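# Move phone mainboard onto mat, cameras facing up

## Task

Take the mainboard (the part carrying the cameras) out of the old phone and set it down flat on the mat in the space between the two phones, with its cameras on top. Anything already finished at the start must still be finished when the scene ends.

## Robot and tools

ROBOT. Two arms, left_arm and right_arm, each with a five-finger hand: right_arm has a right hand, left_arm a mirrored left hand (one reference page shows the left hand). Calibrated bases: left_arm at (-0.049, +0.321, -0.001) m, right_arm at (+0.044, -0.347, +0.003) m. A post stands behind the arms and a camera stand sits between them just behind the bases; both are fixed. Loose objects may get an occasional nudge from outside. Anything left off the table means failure.

FRAME. Scene frame: origin at table height midway between the nominal bases, +x out over the table, +y toward left_arm, +z up. Positions are in metres, orientations as quaternions wxyz. The hand point sits 0.05 m in front of the palm and 0.15 m out from the wrist face. Its +z runs along the straight fingers, +y out of the palm, +x across the palm away from the thumb on the right hand (toward the thumb on the left hand). Straight fingers end 0.06-0.07 m past the point along +z, with centre lines 0.06 m behind it along -y. A wrist bracket on the little-finger side can strike things.

ROW LAYOUT (28 numbers, each in [-1, 1]). Numbers 1-6: left_arm dx, dy, dz, rx, ry, rz. 7-12: left hand thumb_turn, thumb_bend, index, middle, ring, little. 13-14: left force_limit, speed. 15-28: the same fourteen for right_arm. Pose numbers are offsets, not poses: measured along scene axes from that arm's Hand target as it stood when the action (or move) began; 1.0 equals 0.6 m or 180 degrees; rx, ry, rz form a single rotation vector, turning about the Hand target position. All six 0 means no new pose request. Hand numbers are absolute targets: -1 open (thumb beside palm / straight), +1 closed (thumb opposite fingers / curled). force_limit maps -1..+1 linearly to roughly 0..10 N at the fingertip (0..15 N for the two thumb motors). speed rises linearly from near zero at -1 to full at +0.48 and stays full up to +1; full travel takes 0.49 s. Nothing means no change: to keep a hand unchanged, resend the last eight numbers actually executed for it (or, before any, its hand_measured plus hand_force_limit and hand_speed).

TOOLS.
execute_actions(actions, cameras): actions is a list of actions; each action is a table of up to 15 rows, one per 1/30 s step, and a shorter table repeats its last row until step 15. Every row in one action counts from that action's starting Hand target, so repeating an offset in a new action moves further. cameras: list of names, ["all"], or []; by default images come only when actions is empty. An unknown name voids the call.
move(target, speed, blend, blocking, cameras): straight-line path for each hand point toward one 28-number row, or a list of up to 15 rows, all offsets counted from the same starting Hand targets. speed in m/s, 0.002-4.3, default 0.25 (rotation capped at twice that in rad/s), one value or one per target. blend in metres rounds corners in a list; 0 stops at each. blocking=false returns after about 0.5 s while the move continues. Total path time is capped at 10 s. No obstacle avoidance. Result adds a "move:" line: done, off_target, moving, held or fault, plus limits=paced (pose clipped) or limits=held (steps withheld).
wait(seconds, cameras): 0-3600 s, no new commands; ends early if a running move finishes.
stop(cameras): brakes a running move.
zoom_image(camera, region): camera one of cam_head_left, cam_head_right, cam_high, cam_left_wrist, cam_right_wrist; region [x0, y0, x1, y1] in pixels from the top-left, at most 504x504. Images are 672x504; calibration intrinsics and T_world_to_cam are supplied.
show_instructions(): shows the reference pages.
finished_scene(scene): ends for good; scene is 1 or omitted.

RESULTS. end_effector_position and end_effector_quat_wxyz per arm, Hand target (base for the next offsets), joint positions, velocities (may be omitted when all are noise), torques, hand_measured, hand_stopped_by (moving, target, force, stalled, fault), hand_load_n (positive means pushed open), hand_force_limit, hand_speed. A collapsed hand_load_n near 0 signals a lost grip. Reported poses can be a few cm off.

BEHAVIOUR. Hands often rest 1-3 cm (sometimes 5 cm) short of command, usually low; the next execute_actions call re-requests it, so add the missing distance as an offset if needed. Orientation commands are clipped to 40 degrees from the measured one per step. Small turns can shift the hand point noticeably. A blocked arm keeps pushing until commanded back past its hand point. Joint ranges (rad): waist ±2.880, shoulder 0 to 3.142, elbow 0 to 3.019, wrist pitch -1.693 to 1.571, wrist yaw ±1.571, wrist roll ±2.094.

GRIPPING. With thumb fully turned in, the hand wraps objects about 0.035-0.065 m thick; thumb tip against index pad pinches light items. A finger motor moves only when its target changes by at least 0.002; it stops at the target or at force_limit, then locks. Close at speed -0.94 or below for a gentle grip. To squeeze harder, raise force_limit and send a more closed target; to release, send a more open one.

AVOID. Drops, even tiny ones; releasing moving parts; fast impacts; hard pushes into fixed or heavy items; overloading fingers; any contact or grip between the two hands, which can end the scene. Long holds, stretched arms or pushing unreachable poses heat motors: at 85 °C a MOTOR HOT line appears, at 100 °C the arm goes limp for 30-60 s. Thinking time passes in the scene.

Each tool is called after "Emit:" as name(argument=value, ...), one argument or row to a line, values as JSON.

Reference images:

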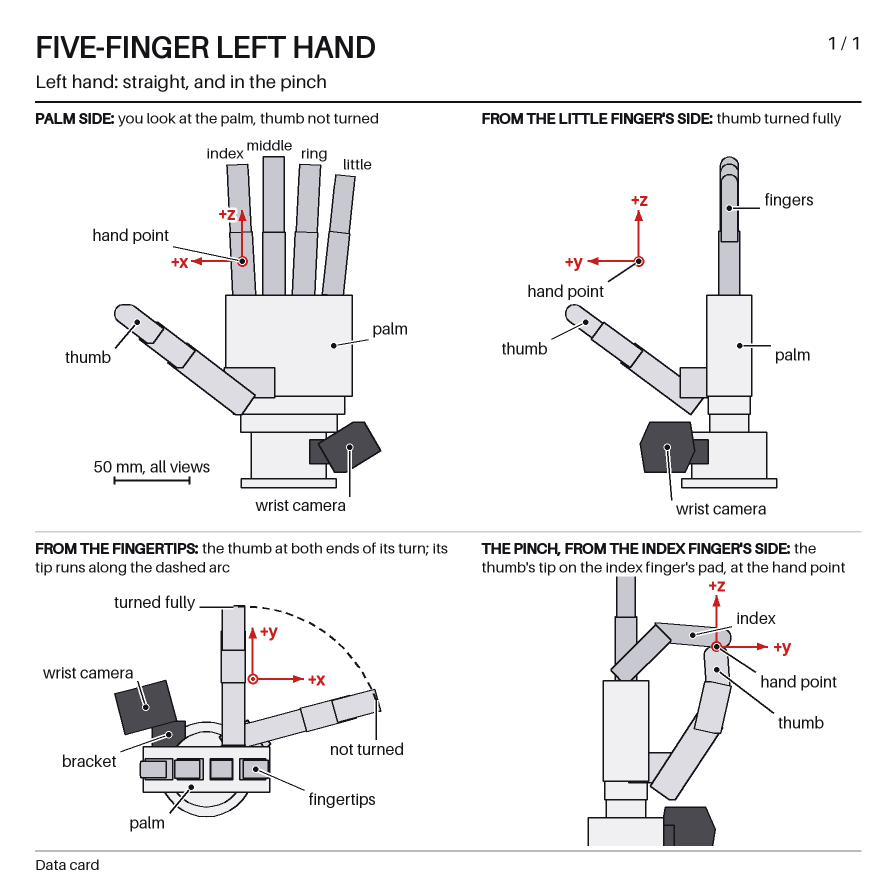

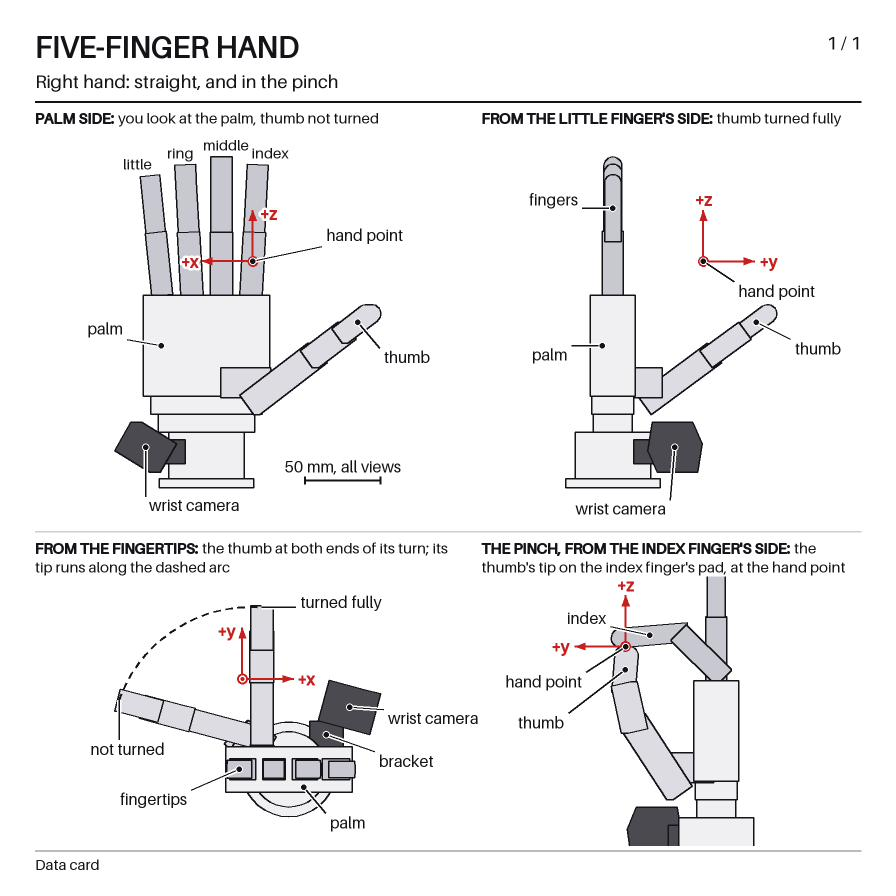

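## Session

Emit:
execute_actions(
  actions=[],
)

Scene clock: 0.00 s.
left_arm: end_effector_position=(+0.2173, +0.4431, +0.1482) hand_measured=(-1.000, -1.000, -1.000, -1.000, -1.000, -1.000) hand_load_n=(+0.0, +0.0, +0.0, +0.5, +0.0, +0.0) hand_stopped_by=(target, target, target, target, target, target) hand_force_limit=0.00 hand_speed=-0.80 end_effector_quat_wxyz=(+0.034, -0.336, +0.941, +0.020) | right_arm: end_effector_position=(+0.6050, -0.1509, +0.1811) hand_measured=(-1.000, -1.000, -1.000, -1.000, -1.000, -1.000) hand_load_n=(+0.0, +0.0, +0.0, +0.0, +0.0, +0.0) hand_stopped_by=(target, target, target, target, target, target) hand_force_limit=0.00 hand_speed=-0.80 end_effector_quat_wxyz=(+0.244, +0.803, -0.426, +0.338)
Joint positions: left_arm=[0.31 1.214 0.973 -1.266 -0.045 1.145] | right_arm=[0.56 2.137 2.089 -1.628 0.855 0.005]
Joint velocities: within noise
Joint torques (N m): no reading
Heat: left arm: hottest elbow 30 °C; right arm: hottest wrist yaw 32 °C.
Hand target: left_arm +0.2237, +0.4448, +0.1539; +0.043, -0.336, +0.941, +0.019 | right_arm +0.6085, -0.1486, +0.1787; +0.242, +0.803, -0.427, +0.339

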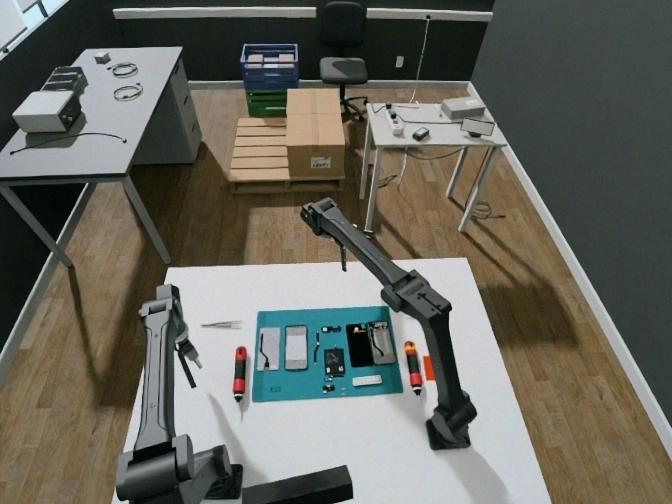

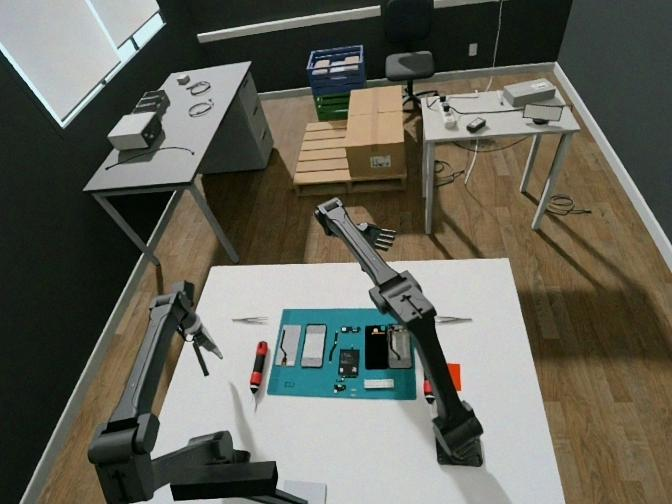

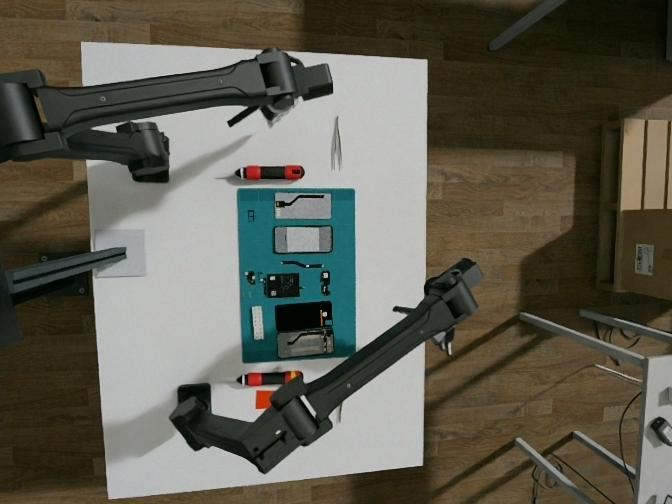

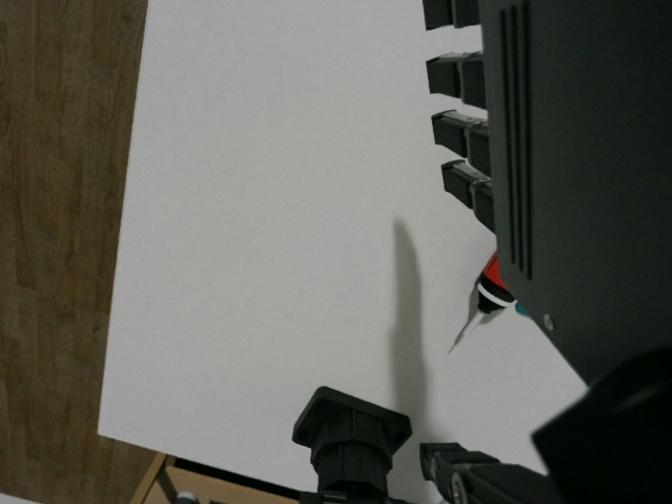

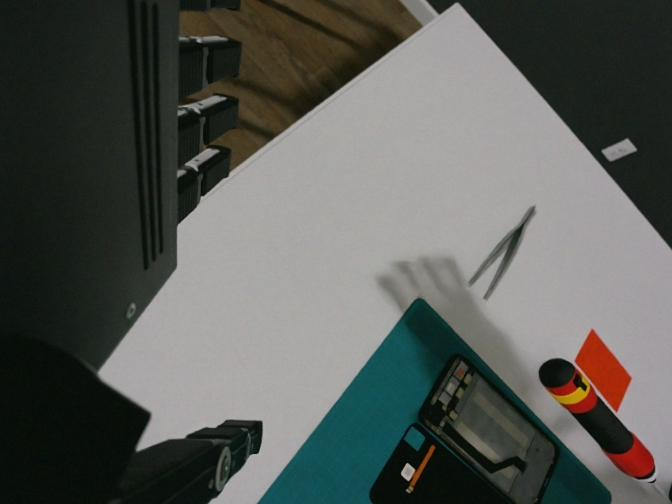

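Emit:
zoom_image(
  camera="cam_high",
  region=[230, 180, 370, 285],
)

Emit:
zoom_image(
  camera="cam_high",
  region=[230, 260, 370, 365],
)

Emit:
zoom_image(
  camera="cam_head_left",
  region=[240, 290, 440, 440],
)

Emit:
zoom_image(
  camera="cam_right_wrist",
  region=[336, 300, 672, 504],
)

Scaled by 3.600 from the camera's image (finer frame: 960x720).

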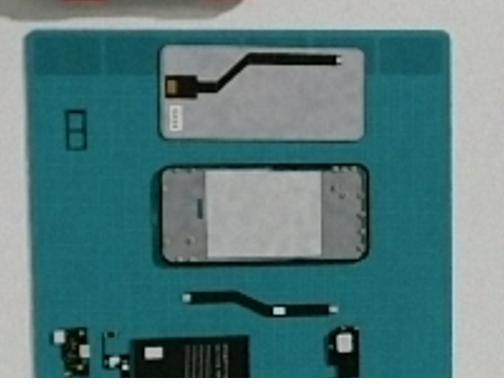

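Scaled by 3.600 from the camera's image (finer frame: 960x720).

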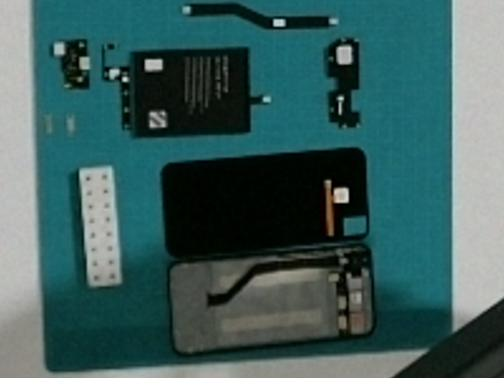

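Scaled by 2.520 from the camera's image (finer frame: 960x720).

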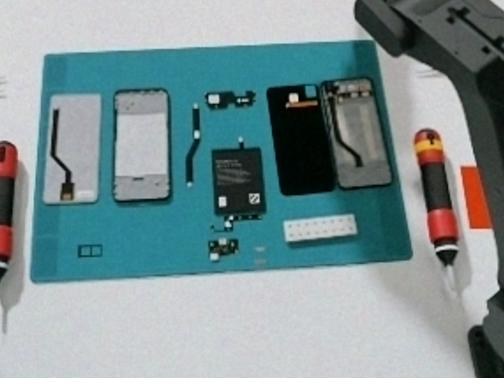

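Scaled by 1.500 from the camera's image (finer frame: 960x720).

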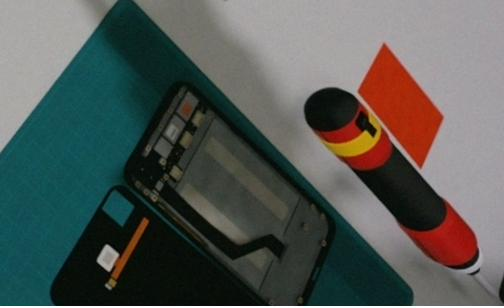

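Emit:
move(
  target=[0,0,0,0,0,0,-1,-1,-1,-1,-1,-1,0,-0.8,-0.317,0.057,-0.05,0,0,0,-1,-1,-1,-1,-1,-1,0,-0.8],
  speed=0.15,
  cameras=["cam_right_wrist","cam_high"],
)

Scene clock: 86.63 s.
left_arm: end_effector_position=(+0.2173, +0.4431, +0.1482) hand_measured=(-1.000, -1.000, -1.000, -1.000, -1.000, -1.000) hand_load_n=(+0.0, +0.0, +0.0, +0.0, +0.0, +0.0) hand_stopped_by=(target, target, target, target, target, target) hand_force_limit=0.00 hand_speed=-0.80 end_effector_quat_wxyz=(+0.034, -0.336, +0.941, +0.020) | right_arm: end_effector_position=(+0.4225, -0.1133, +0.1480) hand_measured=(-1.000, -1.000, -1.000, -1.000, -1.000, -1.000) hand_load_n=(+0.0, +0.0, +0.0, +0.0, +0.0, +0.0) hand_stopped_by=(target, target, target, target, target, target) hand_force_limit=0.00 hand_speed=-0.80 end_effector_quat_wxyz=(+0.241, +0.804, -0.424, +0.339)
Joint positions: left_arm=[0.31 1.214 0.973 -1.266 -0.045 1.145] | right_arm=[0.801 1.862 1.555 -1.616 0.8 0.343]
Joint torques (N m): left_arm=[-0.21 -6.42 8.91 0.12 -0.1 0.13] | right_arm=[-0.44 -17.03 7.5 -1.55 0.44 0.16]
Heat: left arm: hottest elbow 33 °C; right arm: hottest shoulder 34 °C.
Hand target: left_arm +0.2237, +0.4448, +0.1539; +0.043, -0.336, +0.941, +0.019 | right_arm +0.4182, -0.1145, +0.1487; +0.242, +0.803, -0.427, +0.339
Off the commanded pose: left_arm 0.009 m, 1 deg | right_arm 0.004 m, 0 deg.
move: done
cam_right_wrist: T_world_to_cam=[[-0.70284, -0.65011, 0.28876, 0.17872], [-0.71004, 0.66579, -0.22929, 0.40486], [-0.04319, -0.36618, -0.92954, 0.22898]] pos_world=[0.42296, -0.06951, 0.25406]
Images, in order (width x height): cam_high 672x504, cam_right_wrist 672x504.

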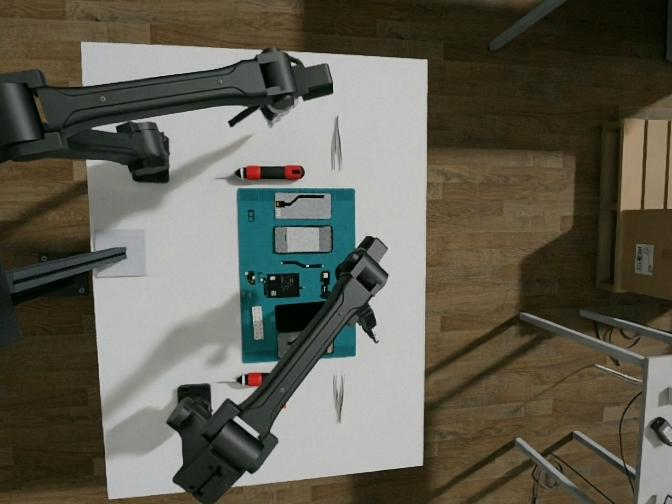

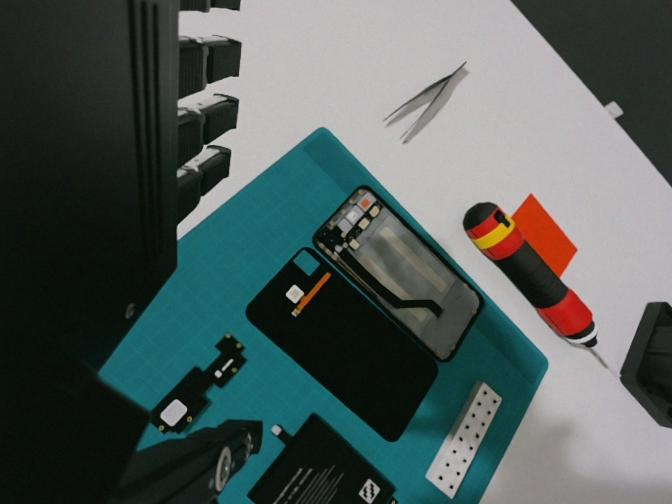

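Emit:
zoom_image(
  camera="cam_right_wrist",
  region=[300, 170, 440, 275],
)

Emit:
zoom_image(
  camera="cam_right_wrist",
  region=[240, 170, 500, 365],
)

Scaled by 3.600 from the camera's image (finer frame: 960x720).

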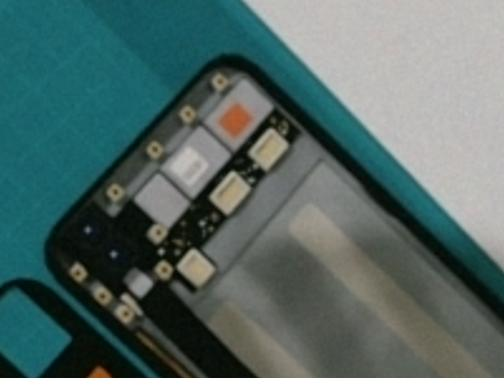

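Scaled by 1.938 from the camera's image (finer frame: 960x720).

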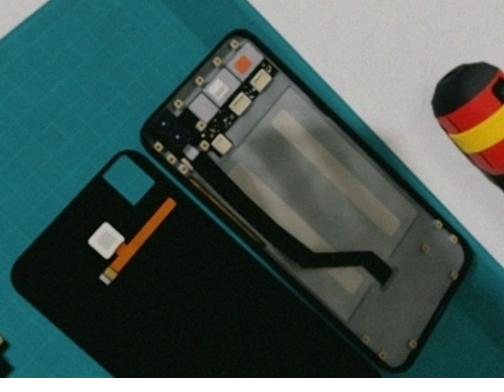

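Emit:
move(
  target=[0,0,0,0,0,0,-1,-1,-1,-1,-1,-1,0,-0.8,0.018,-0.07,-0.08,0,0,0,-1,-1,-1,-1,-1,-1,0,-0.8],
  speed=0.15,
  cameras=["cam_right_wrist"],
)

Emit:
zoom_image(
  camera="cam_right_wrist",
  region=[260, 180, 460, 330],
)

Scene clock: 120.17 s.
left_arm: end_effector_position=(+0.2173, +0.4431, +0.1482) hand_measured=(-1.000, -1.000, -1.000, -1.000, -1.000, -1.000) hand_load_n=(+0.0, +0.0, +0.0, +0.0, +0.0, +0.0) hand_stopped_by=(target, target, target, target, target, target) hand_force_limit=0.00 hand_speed=-0.80 end_effector_quat_wxyz=(+0.034, -0.336, +0.941, +0.020) | right_arm: end_effector_position=(+0.4292, -0.1539, +0.1000) hand_measured=(-1.000, -1.000, -1.000, -1.000, -1.000, -1.000) hand_load_n=(+0.0, +0.0, +0.0, +0.0, +0.0, +0.0) hand_stopped_by=(target, target, target, target, target, target) hand_force_limit=0.00 hand_speed=-0.80 end_effector_quat_wxyz=(+0.242, +0.801, -0.431, +0.339)
Joint positions: left_arm=[0.31 1.214 0.973 -1.266 -0.045 1.145] | right_arm=[0.734 1.845 1.397 -1.422 0.819 0.272]
Joint torques (N m): left_arm=[-0.38 -6.53 8.9 0.09 -0.1 0.14] | right_arm=[-0.91 -16.38 7.12 -0.72 0.62 -0.09]
Heat: left arm: hottest elbow 33 °C; right arm: hottest shoulder 35 °C.
Hand target: left_arm +0.2237, +0.4448, +0.1539; +0.043, -0.336, +0.941, +0.019 | right_arm +0.4290, -0.1564, +0.1007; +0.242, +0.803, -0.427, +0.339
Off the commanded pose: left_arm 0.009 m, 1 deg | right_arm 0.003 m, 0 deg.
move: done
cam_right_wrist: T_world_to_cam=[[-0.71346, -0.63982, 0.28568, 0.17737], [-0.69926, 0.67623, -0.23184, 0.42283], [-0.04485, -0.36517, -0.92986, 0.17068]] pos_world=[0.42987, -0.11012, 0.20606]

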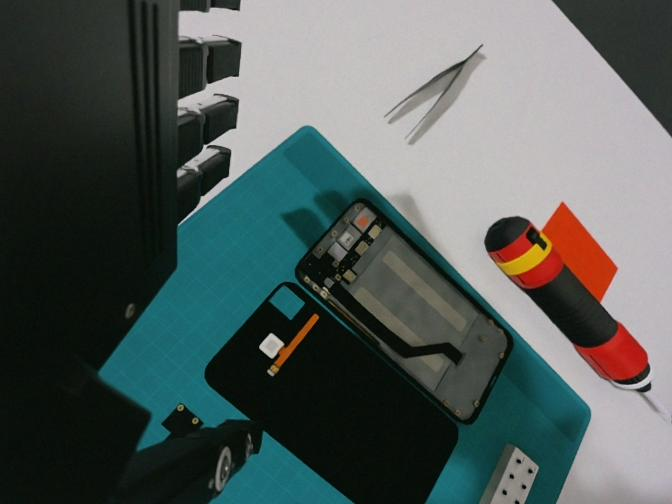

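Scaled by 2.520 from the camera's image (finer frame: 960x720).

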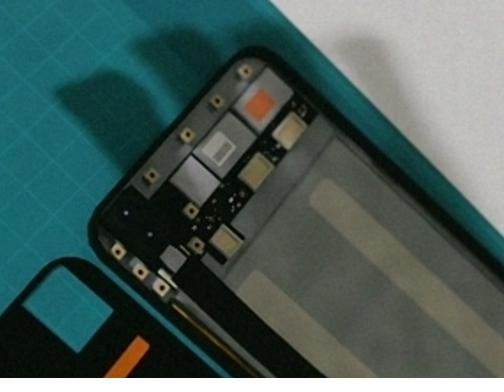

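Emit:
zoom_image(
  camera="cam_right_wrist",
  region=[290, 195, 395, 300],
)

Scaled by 4.800 from the camera's image (finer frame: 960x720).

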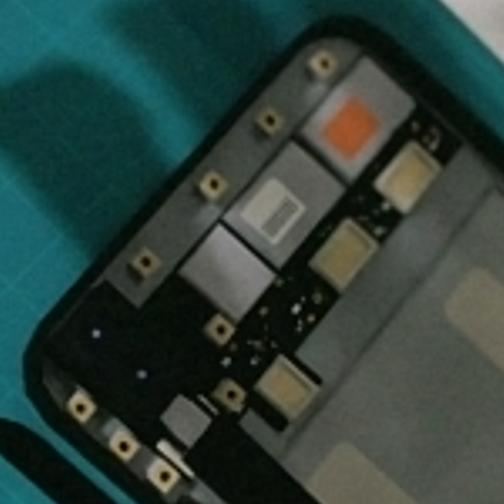

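Emit:
move(
  target=[0,0,0,0,0,0,-1,-1,-1,-1,-1,-1,0,-0.8,-0.13,-0.042,0.15,-0.0893,-0.2236,0.3224,1,-1,-1,-1,-1,-1,0,0],
  speed=0.2,
  cameras=["cam_right_wrist","cam_high"],
)

Scene clock: 199.87 s.
left_arm: end_effector_position=(+0.2173, +0.4431, +0.1482) hand_measured=(-1.000, -1.000, -1.000, -1.000, -1.000, -1.000) hand_load_n=(+0.0, +0.0, +0.0, +0.0, +0.0, +0.0) hand_stopped_by=(target, target, target, target, target, target) hand_force_limit=0.00 hand_speed=-0.80 end_effector_quat_wxyz=(+0.034, -0.336, +0.941, +0.020) | right_arm: end_effector_position=(+0.3531, -0.1835, +0.1946) hand_measured=(+1.000, -1.000, -1.000, -1.000, -1.000, -1.000) hand_load_n=(+0.0, +0.0, +0.0, +0.0, +0.0, -0.5) hand_stopped_by=(target, target, target, target, target, target) hand_force_limit=0.00 hand_speed=0.00 end_effector_quat_wxyz=(-0.003, +0.706, -0.011, +0.708)
Joint positions: left_arm=[0.31 1.214 0.973 -1.266 -0.045 1.145] | right_arm=[1.108 1.116 0.301 0.821 1.11 -1.556]
Joint torques (N m): left_arm=[-0.32 -6.42 8.94 0.08 -0.1 0.12] | right_arm=[0.21 -2.78 7.01 1.68 -0.11 -0.11]
Heat: left arm: hottest elbow 33 °C; right arm: hottest shoulder 35 °C.
Hand target: left_arm +0.2237, +0.4448, +0.1539; +0.043, -0.336, +0.941, +0.019 | right_arm +0.3510, -0.1817, +0.1907; +0.000, +0.707, +0.000, +0.707
Off the commanded pose: left_arm 0.009 m, 1 deg | right_arm 0.005 m, 1 deg.
move: done
cam_right_wrist: T_world_to_cam=[[-0.00173, -0.9691, 0.24667, -0.22706], [-0.54236, -0.20633, -0.81442, 0.30764], [0.84015, -0.13519, -0.52524, -0.10447]] pos_world=[0.25422, -0.1707, 0.25168]
Images, in order (width x height): cam_high 672x504, cam_right_wrist 672x504.

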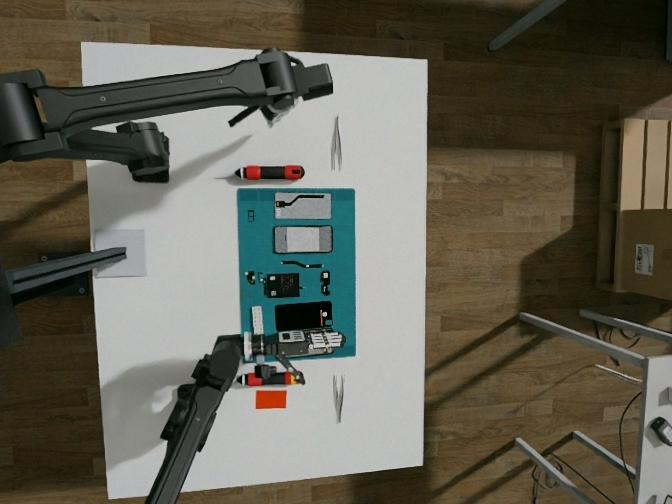

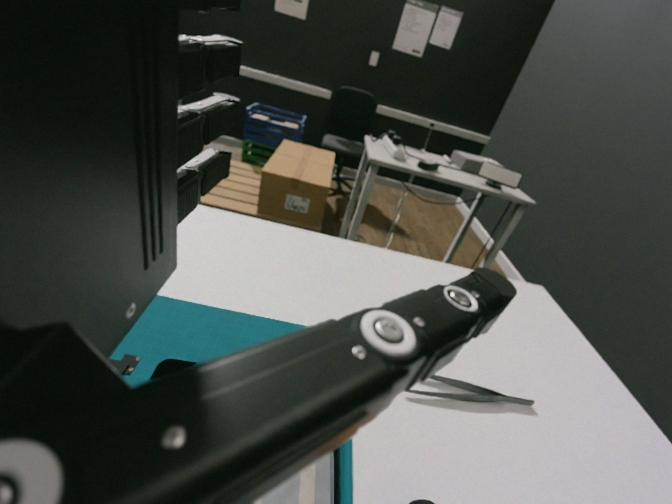

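Emit:
move(
  target=[
    [0,0,0,0,0,0,-1,-1,-1,-1,-1,-1,0,-0.8,0,0,0,0,0.0833,0,-1,1,-1,-1,-1,-1,-0.5,0],
    [0,0,0,0,0,0,-1,-1,-1,-1,-1,-1,0,-0.8,-0.01,0.007,-0.14,0,0.0833,0,-1,1,-1,-1,-1,-1,-0.5,0],
  ],
  speed=0.15,
  cameras=["cam_right_wrist","cam_high"],
)

Scene clock: 225.20 s.
left_arm: end_effector_position=(+0.2173, +0.4431, +0.1482) hand_measured=(-1.000, -1.000, -1.000, -1.000, -1.000, -1.000) hand_load_n=(+0.0, +0.0, +0.0, +0.0, +0.0, +0.0) hand_stopped_by=(target, target, target, target, target, target) hand_force_limit=0.00 hand_speed=-0.80 end_effector_quat_wxyz=(+0.034, -0.336, +0.941, +0.020) | right_arm: end_effector_position=(+0.3477, -0.1783, +0.1118) hand_measured=(-1.000, +1.000, -1.000, -1.000, -1.000, -1.000) hand_load_n=(+0.0, +0.0, +0.0, +0.0, +0.0, +0.0) hand_stopped_by=(target, target, target, target, target, target) hand_force_limit=-0.50 hand_speed=0.00 end_effector_quat_wxyz=(+0.000, +0.792, -0.005, +0.610)
Joint positions: left_arm=[0.31 1.214 0.973 -1.266 -0.045 1.145] | right_arm=[1.086 1.172 0.345 0.315 1.023 -1.116]
Joint torques (N m): left_arm=[-0.26 -6.42 8.88 0.1 -0.1 0.13] | right_arm=[0.21 -3.55 6.89 1.69 0.44 0.05]
Heat: left arm: hottest elbow 34 °C; right arm: hottest shoulder 33 °C.
Hand target: left_arm +0.2237, +0.4448, +0.1539; +0.043, -0.336, +0.941, +0.019 | right_arm +0.3450, -0.1775, +0.1068; +0.000, +0.793, +0.000, +0.609
Off the commanded pose: left_arm 0.009 m, 1 deg | right_arm 0.006 m, 1 deg.
move: done
cam_right_wrist: T_world_to_cam=[[0.07046, -0.96608, 0.24845, -0.22637], [-0.73221, -0.21924, -0.64482, 0.28314], [0.67742, -0.13648, -0.72283, -0.06431]] pos_world=[0.26683, -0.1654, 0.19233]
Images, in order (width x height): cam_high 672x504, cam_right_wrist 672x504.

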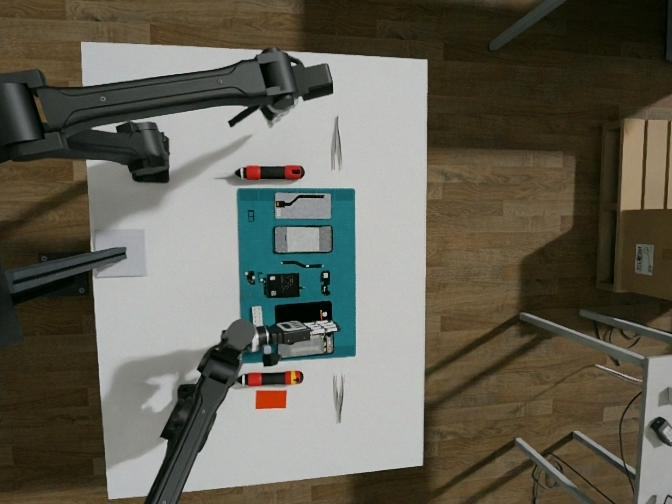

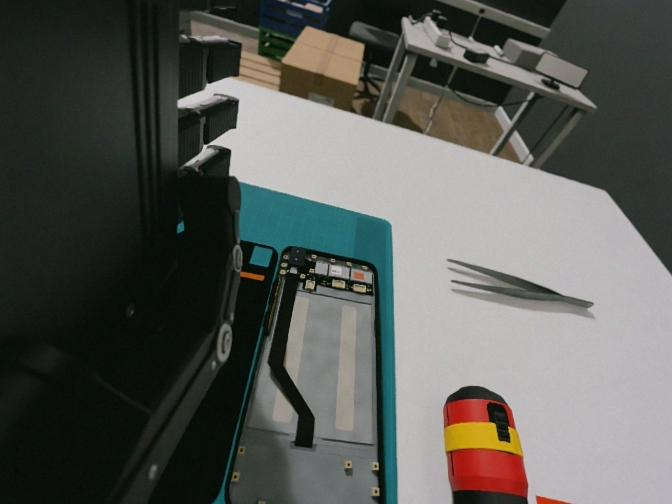

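Emit:
zoom_image(
  camera="cam_right_wrist",
  region=[270, 230, 390, 320],
)

Scaled by 4.200 from the camera's image (finer frame: 960x720).

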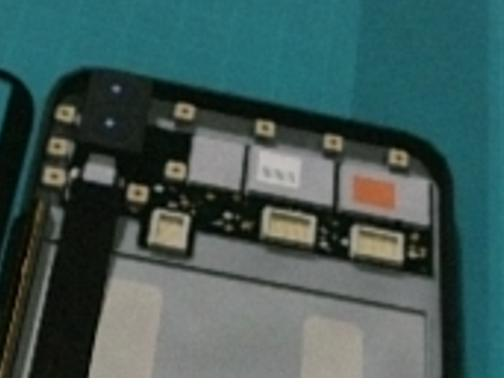

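Emit:
move(
  target=[
    [0,0,0,0,0,0,-1,-1,-1,-1,-1,-1,0,-0.8,0,0,0.155,0,0,0,-1,-1,-1,-1,-1,-1,0,0],
    [0,0,0,0,0,0,-1,-1,-1,-1,-1,-1,0,-0.8,0.132,0.0175,0.155,0.2963,0.3712,0.2276,0.55,-0.5,-0.1,-1,-1,-1,0,0],
  ],
  speed=0.2,
  cameras=["cam_right_wrist","cam_high"],
)

Scene clock: 382.63 s.
left_arm: end_effector_position=(+0.2173, +0.4431, +0.1482) hand_measured=(-1.000, -1.000, -1.000, -1.000, -1.000, -1.000) hand_load_n=(+0.0, +0.0, +0.0, +0.0, +0.0, +0.0) hand_stopped_by=(target, target, target, target, target, target) hand_force_limit=0.00 hand_speed=-0.80 end_effector_quat_wxyz=(+0.034, -0.336, +0.941, +0.020) | right_arm: end_effector_position=(+0.4098, -0.1652, +0.1926) hand_measured=(+0.550, -0.500, -0.100, -1.000, -1.000, -1.000) hand_load_n=(+0.0, +0.0, +0.0, +0.0, +0.0, +0.0) hand_stopped_by=(target, target, target, target, target, target) hand_force_limit=0.00 hand_speed=0.00 end_effector_quat_wxyz=(-0.521, +0.853, -0.005, -0.009)
Joint positions: left_arm=[0.31 1.214 0.973 -1.266 -0.045 1.145] | right_arm=[0.101 1.4 1.105 -1.122 -1.09 -1.374]
Joint torques (N m): left_arm=[-0.26 -6.48 8.9 0.12 -0.1 0.13] | right_arm=[-1.44 -8.64 12.33 -0.44 -0.87 -0.05]
Heat: left arm: hottest elbow 34 °C; right arm: hottest elbow 31 °C.
Hand target: left_arm +0.2237, +0.4448, +0.1539; +0.043, -0.336, +0.941, +0.019 | right_arm +0.4243, -0.1670, +0.1997; -0.522, +0.853, +0.000, +0.001
Off the commanded pose: left_arm 0.009 m, 1 deg | right_arm 0.016 m, 1 deg.
move: off_target (right_arm); target 2's new numbers were sent with right_arm's hand 0.016 m and 1 deg from that target
cam_right_wrist: T_world_to_cam=[[0.24813, -0.43142, -0.86735, -0.00772], [-0.80695, -0.58743, 0.06134, 0.21731], [-0.53597, 0.68469, -0.4939, 0.54258]] pos_world=[0.46808, -0.24718, 0.24795]
Images, in order (width x height): cam_high 672x504, cam_right_wrist 672x504.

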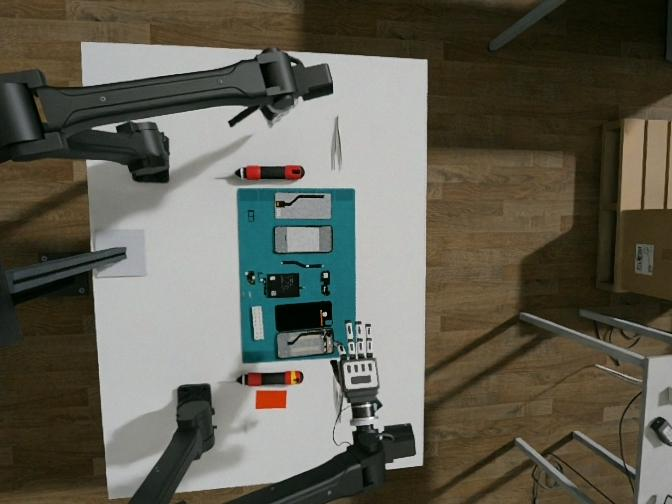

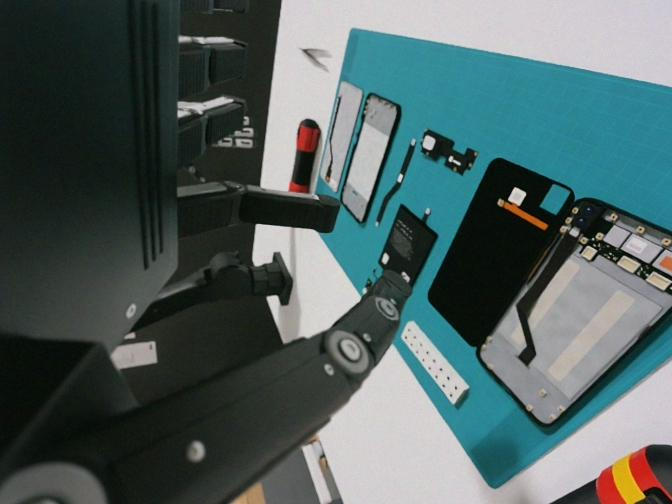

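Emit:
zoom_image(
  camera="cam_right_wrist",
  region=[540, 180, 672, 300],
)

Scaled by 3.818 from the camera's image (finer frame: 960x720).

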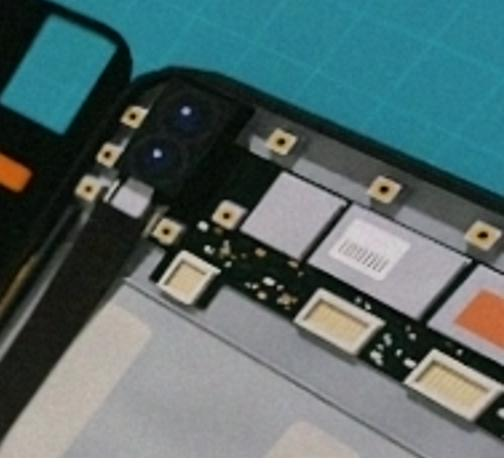

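Emit:
move(
  target=[0,0,0,0,0,0,-1,-1,-1,-1,-1,-1,0,-0.8,0.02,0.003,-0.1,0,0,0,0.55,-0.4,0.1,-1,-1,-1,0,0],
  speed=0.15,
  cameras=["cam_right_wrist"],
)

Emit:
zoom_image(
  camera="cam_right_wrist",
  region=[300, 130, 552, 330],
)

Scene clock: 420.27 s.
left_arm: end_effector_position=(+0.2173, +0.4431, +0.1482) hand_measured=(-1.000, -1.000, -1.000, -1.000, -1.000, -1.000) hand_load_n=(+0.0, +0.0, +0.0, +0.0, +0.0, +0.0) hand_stopped_by=(target, target, target, target, target, target) hand_force_limit=0.00 hand_speed=-0.80 end_effector_quat_wxyz=(+0.034, -0.336, +0.941, +0.020) | right_arm: end_effector_position=(+0.4338, -0.1630, +0.1462) hand_measured=(+0.550, -0.400, +0.100, -1.000, -1.000, -1.000) hand_load_n=(+0.0, +0.0, +0.0, +0.0, +0.0, +0.0) hand_stopped_by=(target, target, target, target, target, target) hand_force_limit=0.00 hand_speed=0.00 end_effector_quat_wxyz=(-0.522, +0.853, +0.001, +0.001)
Joint positions: left_arm=[0.31 1.214 0.973 -1.266 -0.045 1.145] | right_arm=[0.101 1.493 1.074 -0.975 -1.091 -1.376]
Joint torques (N m): left_arm=[-0.44 -6.42 8.9 0.1 -0.11 0.13] | right_arm=[-1.26 -10.23 8.38 0.35 -0.85 -0.01]
Heat: left arm: hottest elbow 34 °C; right arm: hottest shoulder 31 °C.
Hand target: left_arm +0.2237, +0.4448, +0.1539; +0.043, -0.336, +0.941, +0.019 | right_arm +0.4362, -0.1651, +0.1397; -0.522, +0.853, +0.000, +0.001
Off the commanded pose: left_arm 0.009 m, 1 deg | right_arm 0.007 m, 0 deg.
move: done
cam_right_wrist: T_world_to_cam=[[0.26933, -0.42916, -0.86214, -0.06259], [-0.80767, -0.58824, 0.04051, 0.24409], [-0.52453, 0.68542, -0.50505, 0.52785]] pos_world=[0.49087, -0.24508, 0.20275]

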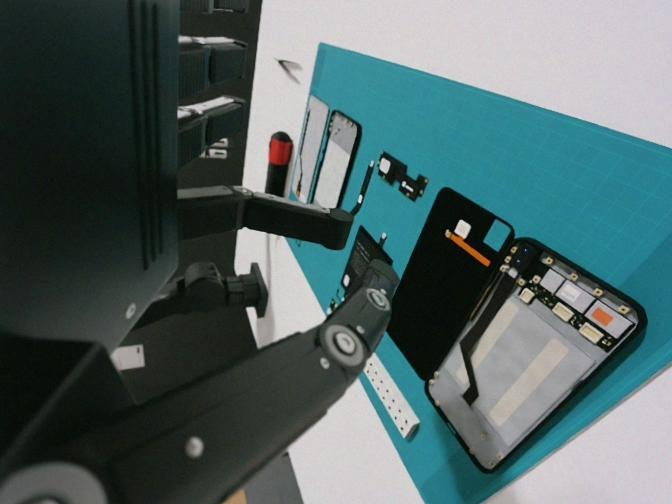

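Scaled by 2.000 from the camera's image (finer frame: 960x720).

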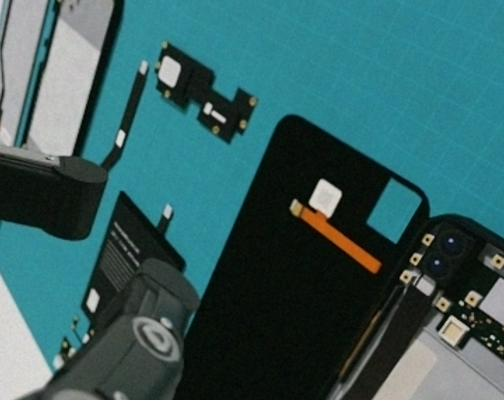

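Emit:
move(
  target=[0,0,0,0,0,0,-1,-1,-1,-1,-1,-1,0,-0.8,-0.027,0.007,-0.15,0,0,0,0.55,-0.4,0,-1,-1,-1,0,0],
  speed=0.1,
  cameras=["cam_right_wrist"],
)

Emit:
zoom_image(
  camera="cam_right_wrist",
  region=[320, 170, 500, 320],
)

Scene clock: 473.00 s.
left_arm: end_effector_position=(+0.2173, +0.4431, +0.1482) hand_measured=(-1.000, -1.000, -1.000, -1.000, -1.000, -1.000) hand_load_n=(+0.0, +0.0, +0.0, +0.0, +0.0, +0.0) hand_stopped_by=(target, target, target, target, target, target) hand_force_limit=0.00 hand_speed=-0.80 end_effector_quat_wxyz=(+0.034, -0.336, +0.941, +0.020) | right_arm: end_effector_position=(+0.4240, -0.1638, +0.0575) hand_measured=(+0.550, -0.400, +0.000, -1.000, -1.000, -1.000) hand_load_n=(+0.0, +0.0, +0.0, +0.0, +0.0, +0.0) hand_stopped_by=(target, target, target, target, target, target) hand_force_limit=0.00 hand_speed=0.00 end_effector_quat_wxyz=(-0.523, +0.852, +0.006, +0.012)
Joint positions: left_arm=[0.31 1.214 0.973 -1.266 -0.045 1.145] | right_arm=[0.101 1.585 0.909 -0.688 -1.091 -1.369]
Joint torques (N m): left_arm=[-0.38 -6.59 8.96 0.1 -0.1 0.14] | right_arm=[-0.03 -10.05 7.06 0.34 -0.76 0.2]
Heat: left arm: hottest elbow 34 °C; right arm: hottest elbow 32 °C.
Hand target: left_arm +0.2237, +0.4448, +0.1539; +0.043, -0.336, +0.941, +0.019 | right_arm +0.4201, -0.1610, +0.0497; -0.522, +0.853, +0.000, +0.001
Off the commanded pose: left_arm 0.009 m, 1 deg | right_arm 0.009 m, 1 deg.
move: done
cam_right_wrist: T_world_to_cam=[[0.28827, -0.42757, -0.85678, -0.1448], [-0.81018, -0.58584, 0.01977, 0.24188], [-0.51039, 0.68846, -0.5153, 0.47348]] pos_world=[0.47936, -0.24618, 0.11514]

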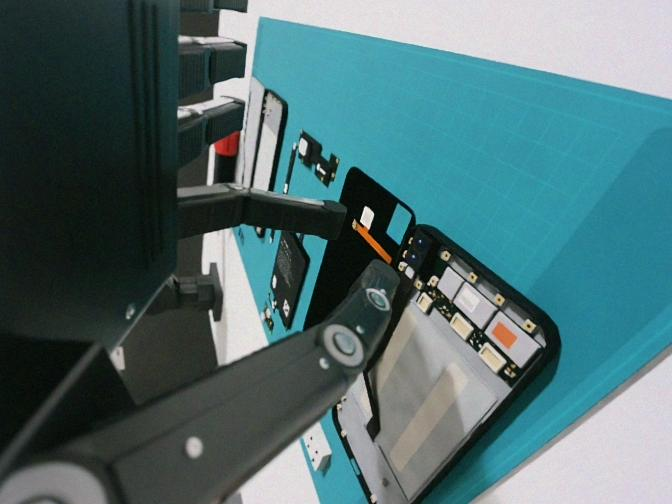

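Scaled by 2.800 from the camera's image (finer frame: 960x720).

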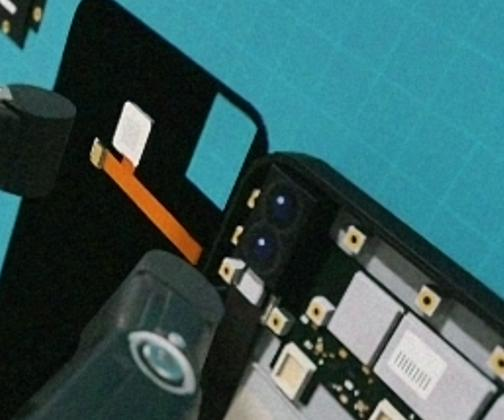

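Emit:
move(
  target=[0,0,0,0,0,0,-1,-1,-1,-1,-1,-1,0,-0.8,-0.009,0.008,-0.028,0,0,0,0.55,-0.4,0,-1,-1,-1,0,0],
  speed=0.05,
  cameras=["cam_right_wrist"],
)

Emit:
zoom_image(
  camera="cam_right_wrist",
  region=[320, 170, 500, 320],
)

Scene clock: 534.17 s.
left_arm: end_effector_position=(+0.2173, +0.4431, +0.1482) hand_measured=(-1.000, -1.000, -1.000, -1.000, -1.000, -1.000) hand_load_n=(+0.0, -0.5, +0.0, +0.0, +0.0, +0.0) hand_stopped_by=(target, target, target, target, target, target) hand_force_limit=0.00 hand_speed=-0.80 end_effector_quat_wxyz=(+0.034, -0.336, +0.941, +0.020) | right_arm: end_effector_position=(+0.4197, -0.1592, +0.0418) hand_measured=(+0.550, -0.400, +0.000, -1.000, -1.000, -1.000) hand_load_n=(+0.0, +0.5, +0.0, +0.0, +0.0, +0.5) hand_stopped_by=(target, target, target, target, target, target) hand_force_limit=0.00 hand_speed=0.00 end_effector_quat_wxyz=(-0.524, +0.851, +0.006, +0.013)
Joint positions: left_arm=[0.31 1.214 0.973 -1.266 -0.045 1.145] | right_arm=[0.112 1.603 0.874 -0.609 -1.09 -1.341]
Joint torques (N m): left_arm=[-0.38 -6.59 8.92 0.08 -0.11 0.13] | right_arm=[0.09 -9.93 6.72 0.43 -0.68 0.2]
Heat: left arm: hottest elbow 34 °C; right arm: hottest shoulder 30 °C.
Hand target: left_arm +0.2237, +0.4448, +0.1539; +0.043, -0.336, +0.941, +0.019 | right_arm +0.4147, -0.1562, +0.0329; -0.522, +0.853, +0.000, +0.001
Off the commanded pose: left_arm 0.009 m, 1 deg | right_arm 0.011 m, 2 deg.
move: off_target (right_arm)
cam_right_wrist: T_world_to_cam=[[0.28989, -0.42599, -0.85703, -0.15552], [-0.81087, -0.585, 0.0165, 0.24197], [-0.50838, 0.69015, -0.51501, 0.45944]] pos_world=[0.47486, -0.24178, 0.09934]

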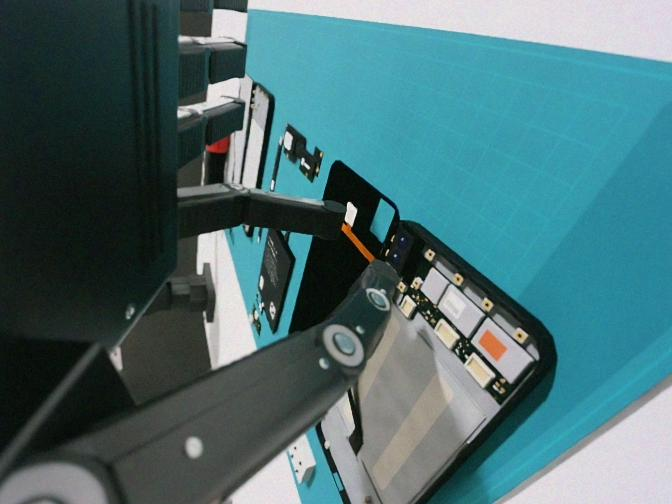

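Scaled by 2.800 from the camera's image (finer frame: 960x720).

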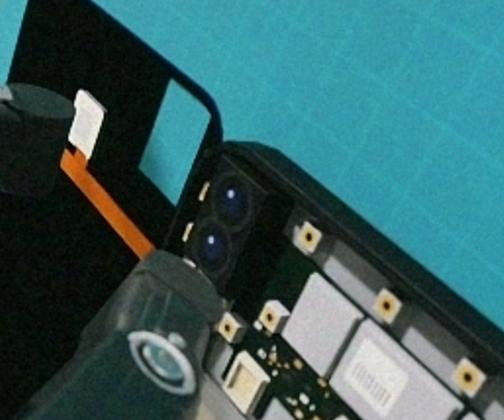

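Emit:
move(
  target=[0,0,0,0,0,0,-1,-1,-1,-1,-1,-1,0,-0.8,-0.0025,0.001,-0.024,0,0,0,0.55,-0.4,0,-1,-1,-1,0,0],
  speed=0.04,
  cameras=["cam_right_wrist"],
)

Emit:
zoom_image(
  camera="cam_right_wrist",
  region=[320, 190, 440, 290],
)

Scene clock: 555.50 s.
left_arm: end_effector_position=(+0.2173, +0.4431, +0.1482) hand_measured=(-1.000, -1.000, -1.000, -1.000, -1.000, -1.000) hand_load_n=(+0.0, +0.0, +0.0, +0.0, +0.0, +0.0) hand_stopped_by=(target, target, target, target, target, target) hand_force_limit=0.00 hand_speed=-0.80 end_effector_quat_wxyz=(+0.034, -0.336, +0.941, +0.020) | right_arm: end_effector_position=(+0.4185, -0.1587, +0.0273) hand_measured=(+0.550, -0.400, +0.000, -1.000, -1.000, -1.000) hand_load_n=(+0.0, +0.0, +0.0, +0.0, +0.0, +0.0) hand_stopped_by=(target, target, target, target, target, target) hand_force_limit=0.00 hand_speed=0.00 end_effector_quat_wxyz=(-0.524, +0.852, +0.006, +0.013)
Joint positions: left_arm=[0.31 1.214 0.973 -1.266 -0.045 1.145] | right_arm=[0.114 1.629 0.857 -0.562 -1.089 -1.337]
Joint torques (N m): left_arm=[-0.26 -6.48 8.9 0.08 -0.11 0.12] | right_arm=[0.21 -10.05 6.49 0.61 -0.68 0.22]
Heat: left arm: hottest elbow 34 °C; right arm: hottest shoulder 31 °C.
Hand target: left_arm +0.2237, +0.4448, +0.1539; +0.043, -0.336, +0.941, +0.019 | right_arm +0.4133, -0.1555, +0.0186; -0.522, +0.853, +0.000, +0.001
Off the commanded pose: left_arm 0.009 m, 1 deg | right_arm 0.011 m, 2 deg.
move: off_target (right_arm)
cam_right_wrist: T_world_to_cam=[[0.28912, -0.42643, -0.85707, -0.16712], [-0.81127, -0.58443, 0.01711, 0.24181], [-0.50819, 0.69036, -0.51491, 0.45097]] pos_world=[0.47367, -0.24128, 0.08484]

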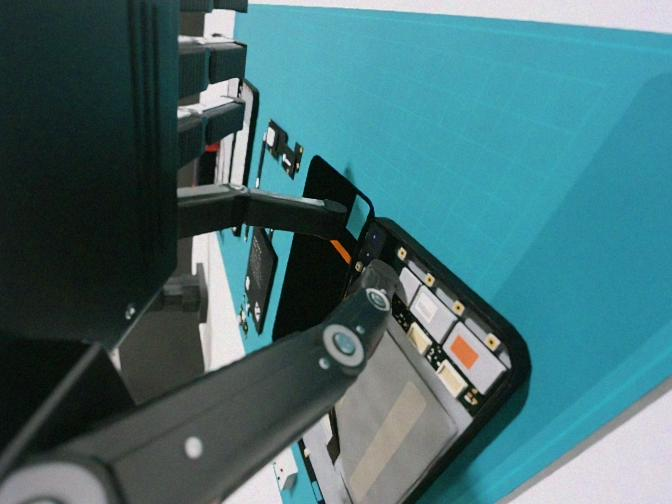

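Scaled by 4.200 from the camera's image (finer frame: 960x720).

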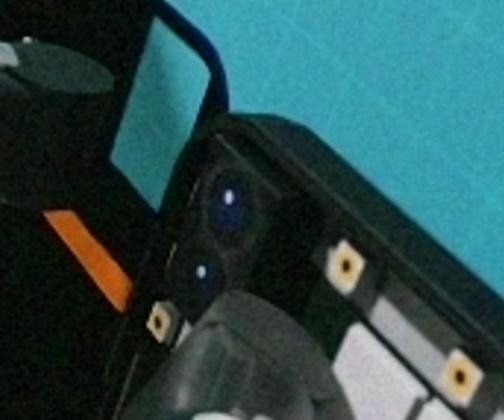

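Emit:
move(
  target=[
    [0,0,0,0,0,0,-1,-1,-1,-1,-1,-1,0,-0.8,0,0,0.17,0,0,0,0.55,-0.4,0,-1,-1,-1,0,0],
    [0,0,0,0,0,0,-1,-1,-1,-1,-1,-1,0,-0.8,0.018,-0.084,0.17,0.146,-0.0418,-0.1743,-1,-1,-1,-1,-1,-1,0,0],
    [0,0,0,0,0,0,-1,-1,-1,-1,-1,-1,0,-0.8,0.018,-0.084,0.03,0.146,-0.0418,-0.1743,-1,-1,-1,-1,-1,-1,0,0],
  ],
  speed=0.15,
  cameras=["cam_right_wrist","cam_high"],
)

Scene clock: 671.20 s.
left_arm: end_effector_position=(+0.2173, +0.4431, +0.1482) hand_measured=(-1.000, -1.000, -1.000, -1.000, -1.000, -1.000) hand_load_n=(+0.0, +0.0, +0.0, +0.5, +0.0, +0.0) hand_stopped_by=(target, target, target, target, target, target) hand_force_limit=0.00 hand_speed=-0.80 end_effector_quat_wxyz=(+0.034, -0.336, +0.941, +0.020) | right_arm: end_effector_position=(+0.4208, -0.2025, +0.0393) hand_measured=(-1.000, -1.000, -1.000, -1.000, -1.000, -1.000) hand_load_n=(-0.5, +0.0, +0.0, +0.0, +0.0, +0.0) hand_stopped_by=(target, target, target, target, target, target) hand_force_limit=0.00 hand_speed=0.00 end_effector_quat_wxyz=(+0.678, -0.683, +0.188, -0.196)
Joint positions: left_arm=[0.31 1.214 0.973 -1.266 -0.045 1.145] | right_arm=[-0.111 1.838 0.376 1.455 -1.141 -0.02]
Joint torques (N m): left_arm=[-0.26 -6.48 8.92 0.12 -0.1 0.13] | right_arm=[-1.61 -7.88 3.11 1.57 -0.08 0.21]
Heat: left arm: hottest elbow 34 °C; right arm: hottest shoulder 31 °C.
Hand target: left_arm +0.2237, +0.4448, +0.1539; +0.043, -0.336, +0.941, +0.019 | right_arm +0.4238, -0.2058, +0.0365; +0.679, -0.680, +0.195, -0.195
Off the commanded pose: left_arm 0.009 m, 1 deg | right_arm 0.005 m, 1 deg.
move: done
cam_right_wrist: T_world_to_cam=[[0.24093, -0.13989, -0.96041, -0.09378], [-0.97052, -0.04124, -0.23746, 0.40491], [-0.00639, 0.98931, -0.1457, 0.32338]] pos_world=[0.41763, -0.31634, 0.0532]
Images, in order (width x height): cam_high 672x504, cam_right_wrist 672x504.

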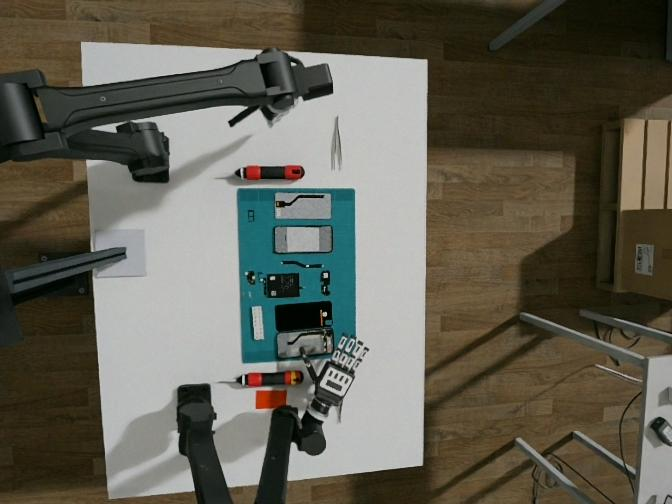

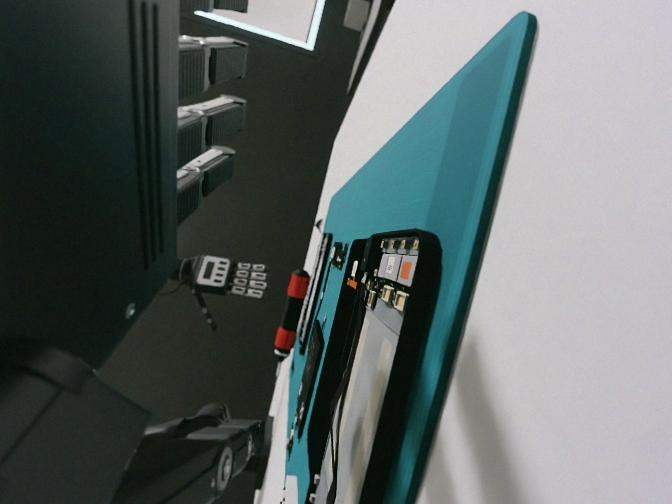

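Emit:
zoom_image(
  camera="cam_right_wrist",
  region=[340, 220, 460, 330],
)

Scaled by 4.200 from the camera's image (finer frame: 960x720).

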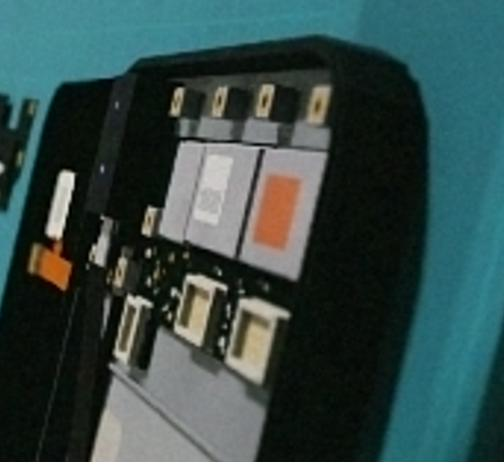

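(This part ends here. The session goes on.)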